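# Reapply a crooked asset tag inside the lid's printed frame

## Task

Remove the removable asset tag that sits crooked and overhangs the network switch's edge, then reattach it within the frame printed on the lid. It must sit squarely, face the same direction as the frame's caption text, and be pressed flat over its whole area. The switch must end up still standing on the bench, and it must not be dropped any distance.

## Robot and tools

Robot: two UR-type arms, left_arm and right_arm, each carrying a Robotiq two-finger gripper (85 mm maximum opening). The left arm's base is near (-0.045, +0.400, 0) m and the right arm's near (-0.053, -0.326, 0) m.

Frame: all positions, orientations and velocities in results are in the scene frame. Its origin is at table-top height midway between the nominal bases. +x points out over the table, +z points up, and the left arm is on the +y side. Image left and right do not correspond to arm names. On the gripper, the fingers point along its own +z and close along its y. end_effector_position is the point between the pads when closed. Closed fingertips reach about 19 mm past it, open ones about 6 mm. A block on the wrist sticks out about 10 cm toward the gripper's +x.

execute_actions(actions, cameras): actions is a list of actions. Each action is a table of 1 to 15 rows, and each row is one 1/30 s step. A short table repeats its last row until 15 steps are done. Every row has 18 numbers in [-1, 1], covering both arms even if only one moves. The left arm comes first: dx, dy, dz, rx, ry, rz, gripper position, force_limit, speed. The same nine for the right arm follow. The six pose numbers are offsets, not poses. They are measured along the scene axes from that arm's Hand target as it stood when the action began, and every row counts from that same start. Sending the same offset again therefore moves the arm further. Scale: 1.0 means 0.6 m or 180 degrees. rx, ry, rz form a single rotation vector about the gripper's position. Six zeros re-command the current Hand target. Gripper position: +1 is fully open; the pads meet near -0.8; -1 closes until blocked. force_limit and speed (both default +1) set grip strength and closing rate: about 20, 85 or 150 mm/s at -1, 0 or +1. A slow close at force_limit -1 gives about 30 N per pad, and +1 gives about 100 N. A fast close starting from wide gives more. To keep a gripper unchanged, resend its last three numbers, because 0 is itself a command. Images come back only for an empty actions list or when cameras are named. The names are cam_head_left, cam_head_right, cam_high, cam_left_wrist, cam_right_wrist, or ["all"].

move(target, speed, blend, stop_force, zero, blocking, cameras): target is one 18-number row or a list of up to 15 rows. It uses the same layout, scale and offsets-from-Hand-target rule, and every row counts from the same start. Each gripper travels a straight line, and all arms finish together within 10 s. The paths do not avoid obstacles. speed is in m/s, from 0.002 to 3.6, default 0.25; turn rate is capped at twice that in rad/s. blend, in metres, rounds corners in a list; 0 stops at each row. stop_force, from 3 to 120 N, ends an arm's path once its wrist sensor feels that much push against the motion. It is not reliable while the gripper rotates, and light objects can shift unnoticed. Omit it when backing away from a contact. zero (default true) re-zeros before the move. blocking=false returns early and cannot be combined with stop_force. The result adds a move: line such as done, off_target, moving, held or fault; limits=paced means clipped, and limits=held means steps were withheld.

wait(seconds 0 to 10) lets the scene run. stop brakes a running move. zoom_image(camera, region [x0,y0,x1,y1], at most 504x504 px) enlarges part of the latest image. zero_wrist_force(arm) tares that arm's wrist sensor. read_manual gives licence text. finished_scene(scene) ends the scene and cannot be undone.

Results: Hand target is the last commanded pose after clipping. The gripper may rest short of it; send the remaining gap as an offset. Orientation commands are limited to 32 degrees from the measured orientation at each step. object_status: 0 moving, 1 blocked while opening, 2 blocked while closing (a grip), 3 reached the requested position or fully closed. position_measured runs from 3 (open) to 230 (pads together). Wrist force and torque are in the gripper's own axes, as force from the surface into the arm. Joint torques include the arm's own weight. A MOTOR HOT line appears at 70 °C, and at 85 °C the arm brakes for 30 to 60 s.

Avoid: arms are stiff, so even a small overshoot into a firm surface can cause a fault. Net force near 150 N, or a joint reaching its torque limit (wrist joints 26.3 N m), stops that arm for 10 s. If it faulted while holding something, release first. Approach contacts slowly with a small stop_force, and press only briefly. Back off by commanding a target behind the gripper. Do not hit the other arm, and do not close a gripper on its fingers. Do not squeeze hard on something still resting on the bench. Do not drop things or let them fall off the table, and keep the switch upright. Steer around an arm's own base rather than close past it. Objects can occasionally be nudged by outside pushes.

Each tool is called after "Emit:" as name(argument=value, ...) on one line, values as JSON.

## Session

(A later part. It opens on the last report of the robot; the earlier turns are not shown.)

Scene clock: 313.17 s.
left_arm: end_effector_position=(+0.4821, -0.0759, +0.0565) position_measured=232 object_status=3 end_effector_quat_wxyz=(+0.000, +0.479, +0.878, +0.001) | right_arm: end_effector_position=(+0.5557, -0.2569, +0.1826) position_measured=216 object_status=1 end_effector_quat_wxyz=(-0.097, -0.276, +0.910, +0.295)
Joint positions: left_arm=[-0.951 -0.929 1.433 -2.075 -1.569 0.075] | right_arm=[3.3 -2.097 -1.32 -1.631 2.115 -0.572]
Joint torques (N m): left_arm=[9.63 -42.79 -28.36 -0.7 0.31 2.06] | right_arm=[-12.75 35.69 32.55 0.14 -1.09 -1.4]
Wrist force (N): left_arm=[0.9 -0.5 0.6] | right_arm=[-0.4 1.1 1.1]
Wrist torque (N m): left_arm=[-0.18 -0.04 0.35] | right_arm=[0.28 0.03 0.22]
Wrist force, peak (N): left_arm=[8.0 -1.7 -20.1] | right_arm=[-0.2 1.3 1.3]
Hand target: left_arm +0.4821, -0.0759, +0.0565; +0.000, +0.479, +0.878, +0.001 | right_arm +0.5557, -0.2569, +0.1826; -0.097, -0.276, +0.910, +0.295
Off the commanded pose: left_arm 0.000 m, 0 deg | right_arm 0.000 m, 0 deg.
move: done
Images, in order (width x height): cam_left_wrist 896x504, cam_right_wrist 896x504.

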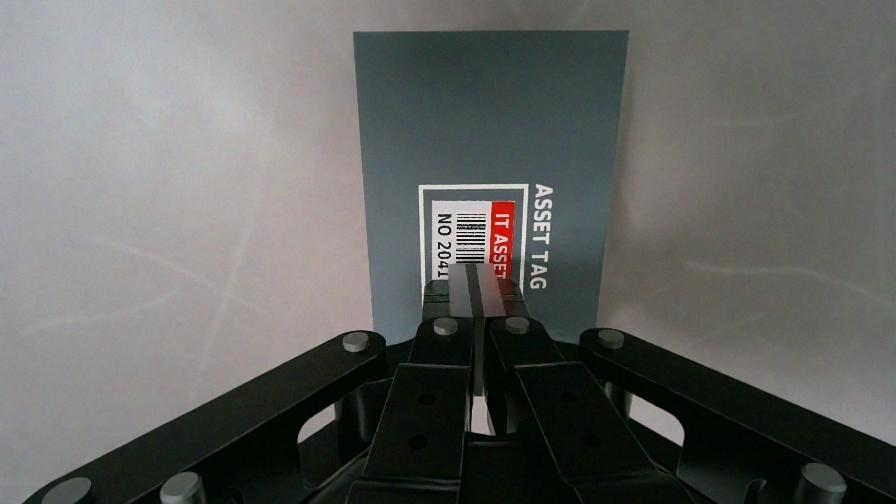

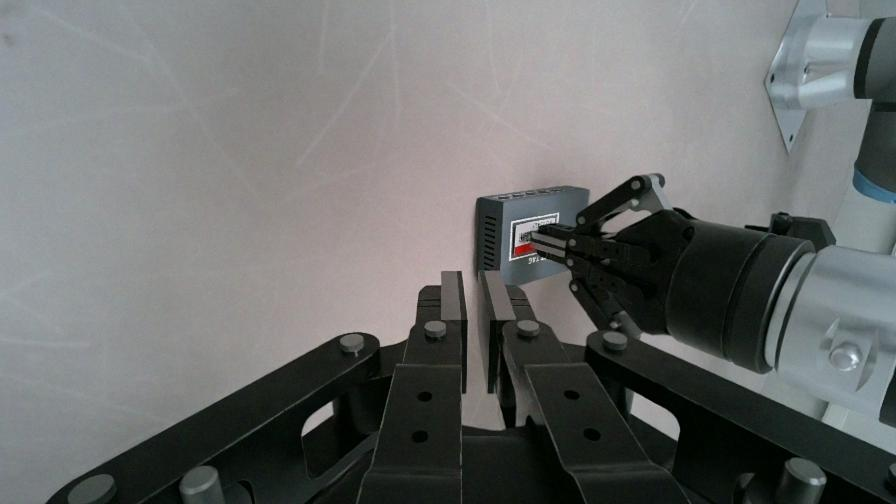

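Emit:
move(target=[0,0,-0.02,0,0,0,-1,-1,0,0,0,0,0,0,0,-0.68,-1,-1], speed=0.008, stop_force=18)

Emit:
move(target=[[0,0,0.006,0,0,0,-1,-1,0,0,0,0,0,0,0,-0.68,-1,-1],[0.0098,0.0063,0.006,0,0,0,-1,-1,0,0,0,0,0,0,0,-0.68,-1,-1]], speed=0.04)

Emit:
move(target=[0,0,-0.015,0,0,0,-1,-1,0,0,0,0,0,0,0,-0.68,-1,-1], speed=0.008, stop_force=18)

Emit:
move(target=[[0,0,0.006,0,0,0,-1,-1,0,0,0,0,0,0,0,-0.68,-1,-1],[-0.0196,-0.0126,0.006,0,0,0,-1,-1,0,0,0,0,0,0,0,-0.68,-1,-1]], speed=0.04)

Emit:
move(target=[0,0,-0.015,0,0,0,-1,-1,0,0,0,0,0,0,0,-0.68,-1,-1], speed=0.008, stop_force=18)

Emit:
move(target=[[0,0,0.01,0,0,0,-1,-1,0,0,0,0,0,0,0,-0.68,-1,-1],[0.0243,-0.0161,0.01,0,0,0,-1,-1,0,0,0,0,0,0,0,-0.68,-1,-1]], speed=0.04)

Emit:
move(target=[0,0,-0.02,0,0,0,-1,-1,0,0,0,0,0,0,0,-0.68,-1,-1], speed=0.008, stop_force=18)

Emit:
move(target=[[0,0,0.006,0,0,0,-1,-1,0,0,0,0,0,0,0,-0.68,-1,-1],[0.0098,0.0063,0.006,0,0,0,-1,-1,0,0,0,0,0,0,0,-0.68,-1,-1]], speed=0.04)

Emit:
move(target=[0,0,-0.015,0,0,0,-1,-1,0,0,0,0,0,0,0,-0.68,-1,-1], speed=0.008, stop_force=18)

Emit:
move(target=[[0,0,0.006,0,0,0,-1,-1,0,0,0,0,0,0,0,-0.68,-1,-1],[-0.0196,-0.0126,0.006,0,0,0,-1,-1,0,0,0,0,0,0,0,-0.68,-1,-1]], speed=0.04)

Emit:
move(target=[0,0,-0.015,0,0,0,-1,-1,0,0,0,0,0,0,0,-0.68,-1,-1], speed=0.008, stop_force=18)

Emit:
move(target=[0,0,0.03,0,0,0,-1,-1,0,0,0,0,0,0,0,-0.68,-1,-1], speed=0.05, cameras=["cam_left_wrist"])

Scene clock: 319.33 s.
left_arm: end_effector_position=(+0.4821, -0.0759, +0.0506) position_measured=232 object_status=3 end_effector_quat_wxyz=(+0.000, +0.479, +0.878, +0.001) | right_arm: end_effector_position=(+0.5557, -0.2569, +0.1826) position_measured=216 object_status=1 end_effector_quat_wxyz=(-0.097, -0.276, +0.910, +0.295)
Joint positions: left_arm=[-0.951 -0.922 1.439 -2.087 -1.569 0.075] | right_arm=[3.3 -2.097 -1.32 -1.631 2.115 -0.572]
Joint torques (N m): left_arm=[8.21 -43.75 -22.12 -0.74 1.04 2.09] | right_arm=[-13.03 35.28 32.38 0.15 -1.24 -1.43]
Wrist force (N): left_arm=[7.6 -1.6 -19.2] | right_arm=[-0.2 1.0 0.7]
Wrist torque (N m): left_arm=[-0.14 -0.09 0.36] | right_arm=[0.26 0.01 0.22]
Wrist force, peak (N): left_arm=[11.3 -2.0 -28.6] | right_arm=[0.0 1.6 1.2]
Hand target: left_arm +0.4821, -0.0759, +0.0506; +0.000, +0.479, +0.878, +0.001 (not the last commanded pose) | right_arm +0.5557, -0.2569, +0.1826; -0.097, -0.276, +0.910, +0.295
Off the commanded pose: left_arm 0.006 m, 0 deg | right_arm 0.000 m, 0 deg.
move: contact (left_arm)

Scene clock: 320.40 s.
left_arm: end_effector_position=(+0.4879, -0.0722, +0.0542) position_measured=232 object_status=3 end_effector_quat_wxyz=(+0.000, +0.479, +0.878, +0.001) end_effector_velocity=(+0.002, +0.000, +0.001) end_effector_angular_velocity=(-0.003, -0.001, +0.000) | right_arm: end_effector_position=(+0.5557, -0.2569, +0.1826) position_measured=216 object_status=1 end_effector_quat_wxyz=(-0.097, -0.276, +0.910, +0.295)
Joint positions: left_arm=[-0.941 -0.923 1.429 -2.077 -1.569 0.085] | right_arm=[3.3 -2.097 -1.32 -1.631 2.115 -0.572]
Joint velocities: left_arm=[0.002 0.001 -0.005 0.001 -0.001 0.002] | right_arm=[within noise]
Joint torques (N m): left_arm=[9.02 -42.75 -27.6 -0.87 1.46 2.1] | right_arm=[-12.57 36.29 32.22 0.17 -1.18 -1.41]
Wrist force (N): left_arm=[0.7 -0.4 0.6] | right_arm=[-0.1 1.3 1.3]
Wrist torque (N m): left_arm=[-0.17 -0.01 0.35] | right_arm=[0.32 0.00 0.22]
Wrist force, peak (N): left_arm=[7.3 -1.5 -19.4] | right_arm=[0.0 1.3 1.4]
Hand target: left_arm +0.4880, -0.0721, +0.0542; +0.000, +0.479, +0.878, +0.001 | right_arm +0.5557, -0.2569, +0.1826; -0.097, -0.276, +0.910, +0.295
Off the commanded pose: left_arm 0.000 m, 0 deg | right_arm 0.000 m, 0 deg.
move: done

Scene clock: 322.03 s.
left_arm: end_effector_position=(+0.4880, -0.0722, +0.0506) position_measured=232 object_status=3 end_effector_quat_wxyz=(+0.000, +0.479, +0.878, +0.001) | right_arm: end_effector_position=(+0.5557, -0.2569, +0.1826) position_measured=216 object_status=1 end_effector_quat_wxyz=(-0.097, -0.276, +0.910, +0.295)
Joint positions: left_arm=[-0.941 -0.918 1.432 -2.085 -1.569 0.085] | right_arm=[3.3 -2.097 -1.32 -1.631 2.115 -0.572]
Joint torques (N m): left_arm=[7.9 -41.86 -21.16 -0.72 1.52 1.95] | right_arm=[-13.87 35.63 32.41 0.2 -1.17 -1.41]
Wrist force (N): left_arm=[8.2 -2.0 -21.2] | right_arm=[-0.2 1.2 1.1]
Wrist torque (N m): left_arm=[-0.14 -0.06 0.36] | right_arm=[0.30 0.00 0.22]
Wrist force, peak (N): left_arm=[12.1 -2.6 -30.8] | right_arm=[-0.1 1.4 1.2]
Hand target: left_arm +0.4880, -0.0722, +0.0506; +0.000, +0.479, +0.878, +0.001 (not the last commanded pose) | right_arm +0.5557, -0.2569, +0.1826; -0.097, -0.276, +0.910, +0.295
Off the commanded pose: left_arm 0.005 m, 0 deg | right_arm 0.000 m, 0 deg.
move: contact (left_arm)

Scene clock: 323.30 s.
left_arm: end_effector_position=(+0.4763, -0.0797, +0.0542) position_measured=232 object_status=3 end_effector_quat_wxyz=(+0.000, +0.479, +0.878, +0.001) | right_arm: end_effector_position=(+0.5557, -0.2569, +0.1826) position_measured=216 object_status=1 end_effector_quat_wxyz=(-0.097, -0.276, +0.910, +0.295)
Joint positions: left_arm=[-0.961 -0.93 1.442 -2.083 -1.569 0.065] | right_arm=[3.3 -2.097 -1.32 -1.631 2.115 -0.572]
Joint torques (N m): left_arm=[-7.24 -56.76 -13.9 -4.66 0.53 -2.04] | right_arm=[-13.15 36.94 32.23 -0.01 -1.19 -1.32]
Wrist force (N): left_arm=[0.6 -0.6 0.6] | right_arm=[-0.1 1.3 1.1]
Wrist torque (N m): left_arm=[-0.19 0.00 0.48] | right_arm=[0.31 0.00 0.22]
Wrist force, peak (N): left_arm=[8.1 -1.8 -20.9] | right_arm=[-0.1 1.4 1.4]
Hand target: left_arm +0.4763, -0.0797, +0.0542; +0.000, +0.479, +0.878, +0.001 | right_arm +0.5557, -0.2569, +0.1826; -0.097, -0.276, +0.910, +0.295
Off the commanded pose: left_arm 0.000 m, 0 deg | right_arm 0.000 m, 0 deg.
move: done

Scene clock: 324.93 s.
left_arm: end_effector_position=(+0.4763, -0.0798, +0.0506) position_measured=232 object_status=3 end_effector_quat_wxyz=(+0.001, +0.479, +0.878, +0.001) | right_arm: end_effector_position=(+0.5557, -0.2569, +0.1826) position_measured=216 object_status=1 end_effector_quat_wxyz=(-0.097, -0.276, +0.910, +0.295)
Joint positions: left_arm=[-0.961 -0.926 1.445 -2.091 -1.569 0.065] | right_arm=[3.3 -2.097 -1.32 -1.631 2.115 -0.572]
Joint torques (N m): left_arm=[-7.34 -41.88 -22.02 -0.69 0.66 -1.98] | right_arm=[-11.67 35.94 31.14 0.06 -1.2 -1.35]
Wrist force (N): left_arm=[8.0 -1.5 -21.2] | right_arm=[-0.3 1.0 1.0]
Wrist torque (N m): left_arm=[-0.15 -0.04 0.49] | right_arm=[0.27 0.02 0.22]
Wrist force, peak (N): left_arm=[12.0 -1.8 -31.1] | right_arm=[-0.2 1.3 1.5]
Hand target: left_arm +0.4763, -0.0798, +0.0506; +0.001, +0.479, +0.878, +0.001 (not the last commanded pose) | right_arm +0.5557, -0.2569, +0.1826; -0.097, -0.276, +0.910, +0.295
Off the commanded pose: left_arm 0.005 m, 0 deg | right_arm 0.000 m, 0 deg.
move: contact (left_arm)

Scene clock: 326.43 s.
left_arm: end_effector_position=(+0.4908, -0.0894, +0.0566) position_measured=232 object_status=3 end_effector_quat_wxyz=(+0.001, +0.479, +0.878, +0.001) | right_arm: end_effector_position=(+0.5557, -0.2569, +0.1826) position_measured=216 object_status=1 end_effector_quat_wxyz=(-0.097, -0.276, +0.910, +0.295)
Joint positions: left_arm=[-0.953 -0.896 1.376 -2.051 -1.569 0.074] | right_arm=[3.3 -2.097 -1.32 -1.631 2.115 -0.572]
Joint torques (N m): left_arm=[9.49 -43.16 -28.22 -0.76 1.71 2.11] | right_arm=[-12.34 36.59 31.75 0.18 -1.32 -1.12]
Wrist force (N): left_arm=[0.7 -0.5 0.8] | right_arm=[-0.3 1.3 1.2]
Wrist torque (N m): left_arm=[-0.19 -0.01 0.36] | right_arm=[0.32 0.02 0.22]
Wrist force, peak (N): left_arm=[8.0 -1.2 -21.0] | right_arm=[0.1 1.3 1.4]
Hand target: left_arm +0.4909, -0.0894, +0.0566; +0.001, +0.479, +0.878, +0.001 | right_arm +0.5557, -0.2569, +0.1826; -0.097, -0.276, +0.910, +0.295
Off the commanded pose: left_arm 0.000 m, 0 deg | right_arm 0.000 m, 0 deg.
move: done

Scene clock: 328.40 s.
left_arm: end_effector_position=(+0.4909, -0.0895, +0.0506) position_measured=232 object_status=3 end_effector_quat_wxyz=(+0.001, +0.479, +0.878, +0.001) | right_arm: end_effector_position=(+0.5557, -0.2569, +0.1826) position_measured=216 object_status=1 end_effector_quat_wxyz=(-0.097, -0.276, +0.910, +0.295)
Joint positions: left_arm=[-0.953 -0.889 1.381 -2.063 -1.569 0.074] | right_arm=[3.3 -2.097 -1.32 -1.631 2.115 -0.572]
Joint torques (N m): left_arm=[8.07 -43.76 -21.94 -0.62 -0.32 2.14] | right_arm=[-12.29 35.9 31.4 0.11 -1.1 -1.18]
Wrist force (N): left_arm=[8.0 -2.3 -21.2] | right_arm=[-0.4 1.1 1.0]
Wrist torque (N m): left_arm=[-0.16 -0.06 0.36] | right_arm=[0.28 0.04 0.22]
Wrist force, peak (N): left_arm=[11.2 -2.5 -30.0] | right_arm=[-0.2 1.2 1.3]
Hand target: left_arm +0.4909, -0.0895, +0.0506; +0.001, +0.479, +0.878, +0.001 (not the last commanded pose) | right_arm +0.5557, -0.2569, +0.1826; -0.097, -0.276, +0.910, +0.295
Off the commanded pose: left_arm 0.006 m, 0 deg | right_arm 0.000 m, 0 deg.
move: contact (left_arm)

Scene clock: 329.47 s.
left_arm: end_effector_position=(+0.4967, -0.0858, +0.0542) position_measured=232 object_status=3 end_effector_quat_wxyz=(+0.001, +0.479, +0.878, +0.001) | right_arm: end_effector_position=(+0.5557, -0.2569, +0.1826) position_measured=216 object_status=1 end_effector_quat_wxyz=(-0.097, -0.276, +0.910, +0.295)
Joint positions: left_arm=[-0.943 -0.89 1.371 -2.053 -1.569 0.083] | right_arm=[3.3 -2.097 -1.32 -1.631 2.115 -0.572]
Joint torques (N m): left_arm=[10.04 -43.72 -28.5 -0.75 0.02 2] | right_arm=[-12.75 36.25 32.87 -0.11 -1.15 -1.3]
Wrist force (N): left_arm=[0.8 -0.3 0.8] | right_arm=[0.0 1.1 1.0]
Wrist torque (N m): left_arm=[-0.15 -0.02 0.36] | right_arm=[0.28 -0.02 0.22]
Wrist force, peak (N): left_arm=[8.0 -2.2 -21.0] | right_arm=[-0.3 1.4 1.4]
Hand target: left_arm +0.4968, -0.0857, +0.0542; +0.001, +0.479, +0.878, +0.001 | right_arm +0.5557, -0.2569, +0.1826; -0.097, -0.276, +0.910, +0.295
Off the commanded pose: left_arm 0.000 m, 0 deg | right_arm 0.000 m, 0 deg.
move: done

Scene clock: 331.13 s.
left_arm: end_effector_position=(+0.4968, -0.0857, +0.0506) position_measured=232 object_status=3 end_effector_quat_wxyz=(+0.001, +0.479, +0.878, +0.001) | right_arm: end_effector_position=(+0.5557, -0.2569, +0.1826) position_measured=216 object_status=1 end_effector_quat_wxyz=(-0.097, -0.276, +0.910, +0.295)
Joint positions: left_arm=[-0.943 -0.886 1.374 -2.06 -1.569 0.083] | right_arm=[3.3 -2.097 -1.32 -1.631 2.115 -0.572]
Joint torques (N m): left_arm=[7.2 -44.97 -22.97 -0.64 -0.37 1.81] | right_arm=[-12.84 35.71 31.28 0.17 -1.18 -1.28]
Wrist force (N): left_arm=[7.0 -1.8 -18.9] | right_arm=[-0.1 1.3 1.0]
Wrist torque (N m): left_arm=[-0.16 -0.02 0.36] | right_arm=[0.31 -0.01 0.22]
Wrist force, peak (N): left_arm=[10.5 -2.2 -27.8] | right_arm=[0.1 1.4 1.2]
Hand target: left_arm +0.4968, -0.0857, +0.0506; +0.001, +0.479, +0.878, +0.001 (not the last commanded pose) | right_arm +0.5557, -0.2569, +0.1826; -0.097, -0.276, +0.910, +0.295
Off the commanded pose: left_arm 0.005 m, 0 deg | right_arm 0.000 m, 0 deg.
move: contact (left_arm)

Scene clock: 332.40 s.
left_arm: end_effector_position=(+0.4851, -0.0932, +0.0542) position_measured=232 object_status=3 end_effector_quat_wxyz=(+0.001, +0.479, +0.878, +0.001) | right_arm: end_effector_position=(+0.5557, -0.2569, +0.1826) position_measured=216 object_status=1 end_effector_quat_wxyz=(-0.097, -0.276, +0.910, +0.295)
Joint positions: left_arm=[-0.962 -0.897 1.384 -2.059 -1.569 0.064] | right_arm=[3.3 -2.097 -1.32 -1.631 2.115 -0.572]
Joint torques (N m): left_arm=[-6.91 -58.38 -13.82 -4.55 -0.65 -2.02] | right_arm=[-12.99 37.21 31.4 0.09 -1.29 -1.28]
Wrist force (N): left_arm=[0.7 -0.5 0.4] | right_arm=[-0.3 1.1 0.9]
Wrist torque (N m): left_arm=[-0.17 0.00 0.48] | right_arm=[0.28 0.02 0.22]
Wrist force, peak (N): left_arm=[7.2 -1.7 -18.9] | right_arm=[-0.2 1.3 1.3]
Hand target: left_arm +0.4851, -0.0933, +0.0542; +0.001, +0.479, +0.878, +0.001 | right_arm +0.5557, -0.2569, +0.1826; -0.097, -0.276, +0.910, +0.295
Off the commanded pose: left_arm 0.000 m, 0 deg | right_arm 0.000 m, 0 deg.
move: done

Scene clock: 334.07 s.
left_arm: end_effector_position=(+0.4851, -0.0933, +0.0505) position_measured=232 object_status=3 end_effector_quat_wxyz=(+0.001, +0.479, +0.878, +0.001) | right_arm: end_effector_position=(+0.5557, -0.2569, +0.1826) position_measured=216 object_status=1 end_effector_quat_wxyz=(-0.097, -0.276, +0.910, +0.295)
Joint positions: left_arm=[-0.963 -0.893 1.388 -2.066 -1.569 0.064] | right_arm=[3.3 -2.097 -1.32 -1.631 2.115 -0.572]
Joint torques (N m): left_arm=[-6.9 -43.96 -20.82 -0.71 0.11 -1.98] | right_arm=[-14.38 37.32 31.44 0.18 -1.22 -1.17]
Wrist force (N): left_arm=[7.9 -1.6 -21.9] | right_arm=[0.1 1.1 1.2]
Wrist torque (N m): left_arm=[-0.14 -0.02 0.48] | right_arm=[0.28 -0.03 0.22]
Wrist force, peak (N): left_arm=[11.3 -2.1 -30.8] | right_arm=[-0.2 1.4 1.3]
Hand target: left_arm +0.4851, -0.0933, +0.0506; +0.001, +0.479, +0.878, +0.001 (not the last commanded pose) | right_arm +0.5557, -0.2569, +0.1826; -0.097, -0.276, +0.910, +0.295
Off the commanded pose: left_arm 0.005 m, 0 deg | right_arm 0.000 m, 0 deg.
move: contact (left_arm)

Scene clock: 334.93 s.
left_arm: end_effector_position=(+0.4851, -0.0933, +0.0685) position_measured=232 object_status=3 end_effector_quat_wxyz=(+0.001, +0.479, +0.878, +0.001) | right_arm: end_effector_position=(+0.5557, -0.2569, +0.1826) position_measured=216 object_status=1 end_effector_quat_wxyz=(-0.097, -0.276, +0.910, +0.295)
Joint positions: left_arm=[-0.963 -0.913 1.371 -2.03 -1.569 0.064] | right_arm=[3.3 -2.097 -1.32 -1.631 2.115 -0.572]
Joint torques (N m): left_arm=[-6.39 -58.44 -28.76 -0.99 0.3 -1.8] | right_arm=[-13.68 35.99 31.08 0.17 -1.15 -1.26]
Wrist force (N): left_arm=[0.6 -0.4 0.6] | right_arm=[-0.2 1.1 1.2]
Wrist torque (N m): left_arm=[-0.16 0.01 0.48] | right_arm=[0.28 0.00 0.21]
Wrist force, peak (N): left_arm=[8.0 -1.5 -22.0] | right_arm=[-0.2 1.4 1.1]
Hand target: left_arm +0.4851, -0.0933, +0.0686; +0.001, +0.479, +0.878, +0.001 | right_arm +0.5557, -0.2569, +0.1826; -0.097, -0.276, +0.910, +0.295
Off the commanded pose: left_arm 0.000 m, 0 deg | right_arm 0.000 m, 0 deg.
move: done
Images, in order (width x height): cam_left_wrist 896x504.

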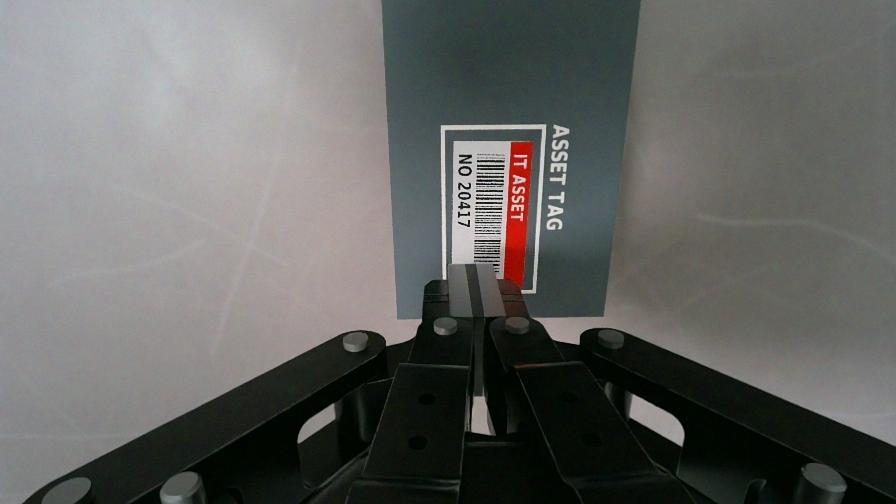

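Emit:
move(target=[-0.061,0.1337,0.1272,-0.0934,-0.0602,0,1,-1,0,0,0,0,0,0,0,-0.68,-1,-1], speed=0.12, cameras=["cam_left_wrist","cam_right_wrist"])

Emit:
zoom_image(camera="cam_left_wrist", region=[390, 190, 510, 310])

Emit:
zoom_image(camera="cam_right_wrist", region=[460, 170, 600, 310])

Scene clock: 338.37 s.
left_arm: end_effector_position=(+0.4485, -0.0131, +0.1449) position_measured=3 object_status=3 end_effector_quat_wxyz=(+0.153, +0.471, +0.865, -0.082) | right_arm: end_effector_position=(+0.5557, -0.2569, +0.1826) position_measured=216 object_status=1 end_effector_quat_wxyz=(-0.097, -0.276, +0.910, +0.295)
Joint positions: left_arm=[-0.919 -1.276 1.862 -2.505 -1.606 0.101] | right_arm=[3.3 -2.097 -1.32 -1.631 2.115 -0.572]
Joint torques (N m): left_arm=[9.13 -41.77 -13.14 -5.24 -1.95 2.2] | right_arm=[-13.14 36.41 31.34 0.28 -1.09 -0.99]
Wrist force (N): left_arm=[0.4 -0.8 0.6] | right_arm=[-0.1 1.1 1.3]
Wrist torque (N m): left_arm=[-0.19 0.12 0.49] | right_arm=[0.29 0.00 0.22]
Wrist force, peak (N): left_arm=[0.7 -0.5 1.2] | right_arm=[-0.1 1.3 1.3]
Hand target: left_arm +0.4485, -0.0131, +0.1449; +0.153, +0.471, +0.865, -0.083 | right_arm +0.5557, -0.2569, +0.1826; -0.097, -0.276, +0.910, +0.295
Off the commanded pose: left_arm 0.000 m, 0 deg | right_arm 0.000 m, 0 deg.
move: done
Images, in order (width x height): cam_left_wrist 896x504, cam_right_wrist 896x504.

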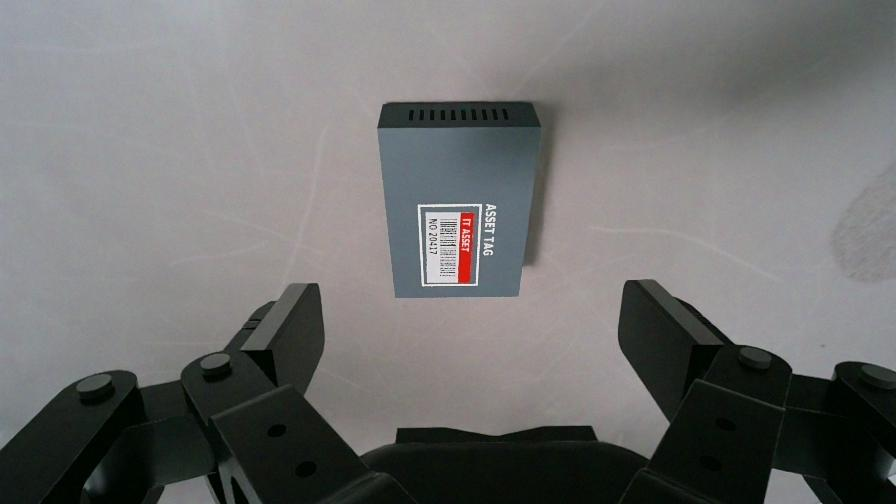

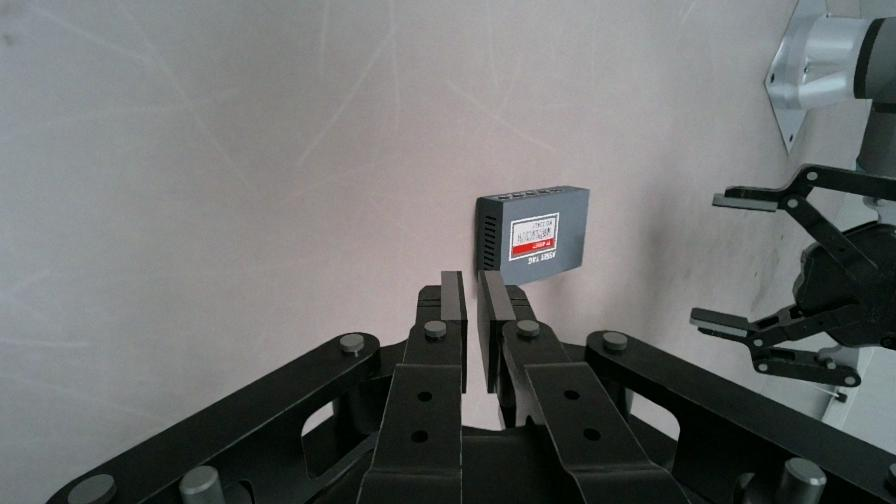

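Scaled by 4.200 from the camera's 896x504 image, which has a finer 1280x720 frame.

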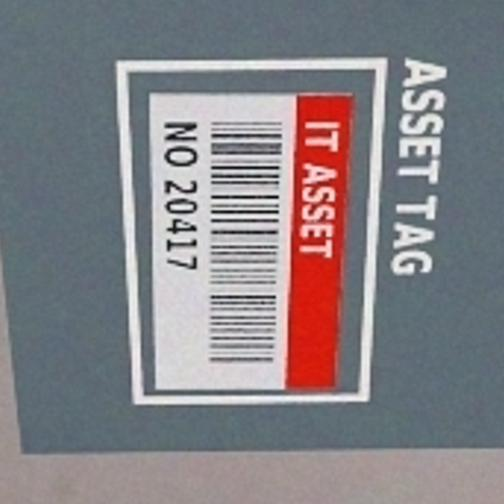

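Scaled by 3.600 from the camera's 896x504 image, which has a finer 1280x720 frame.

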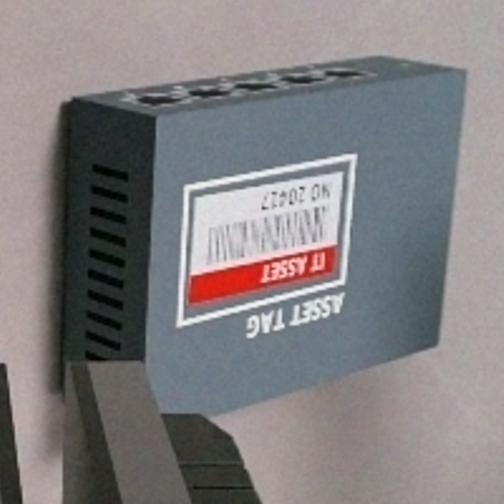

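Emit:
finished_scene(scene=1)

The scene is finished: the task was done.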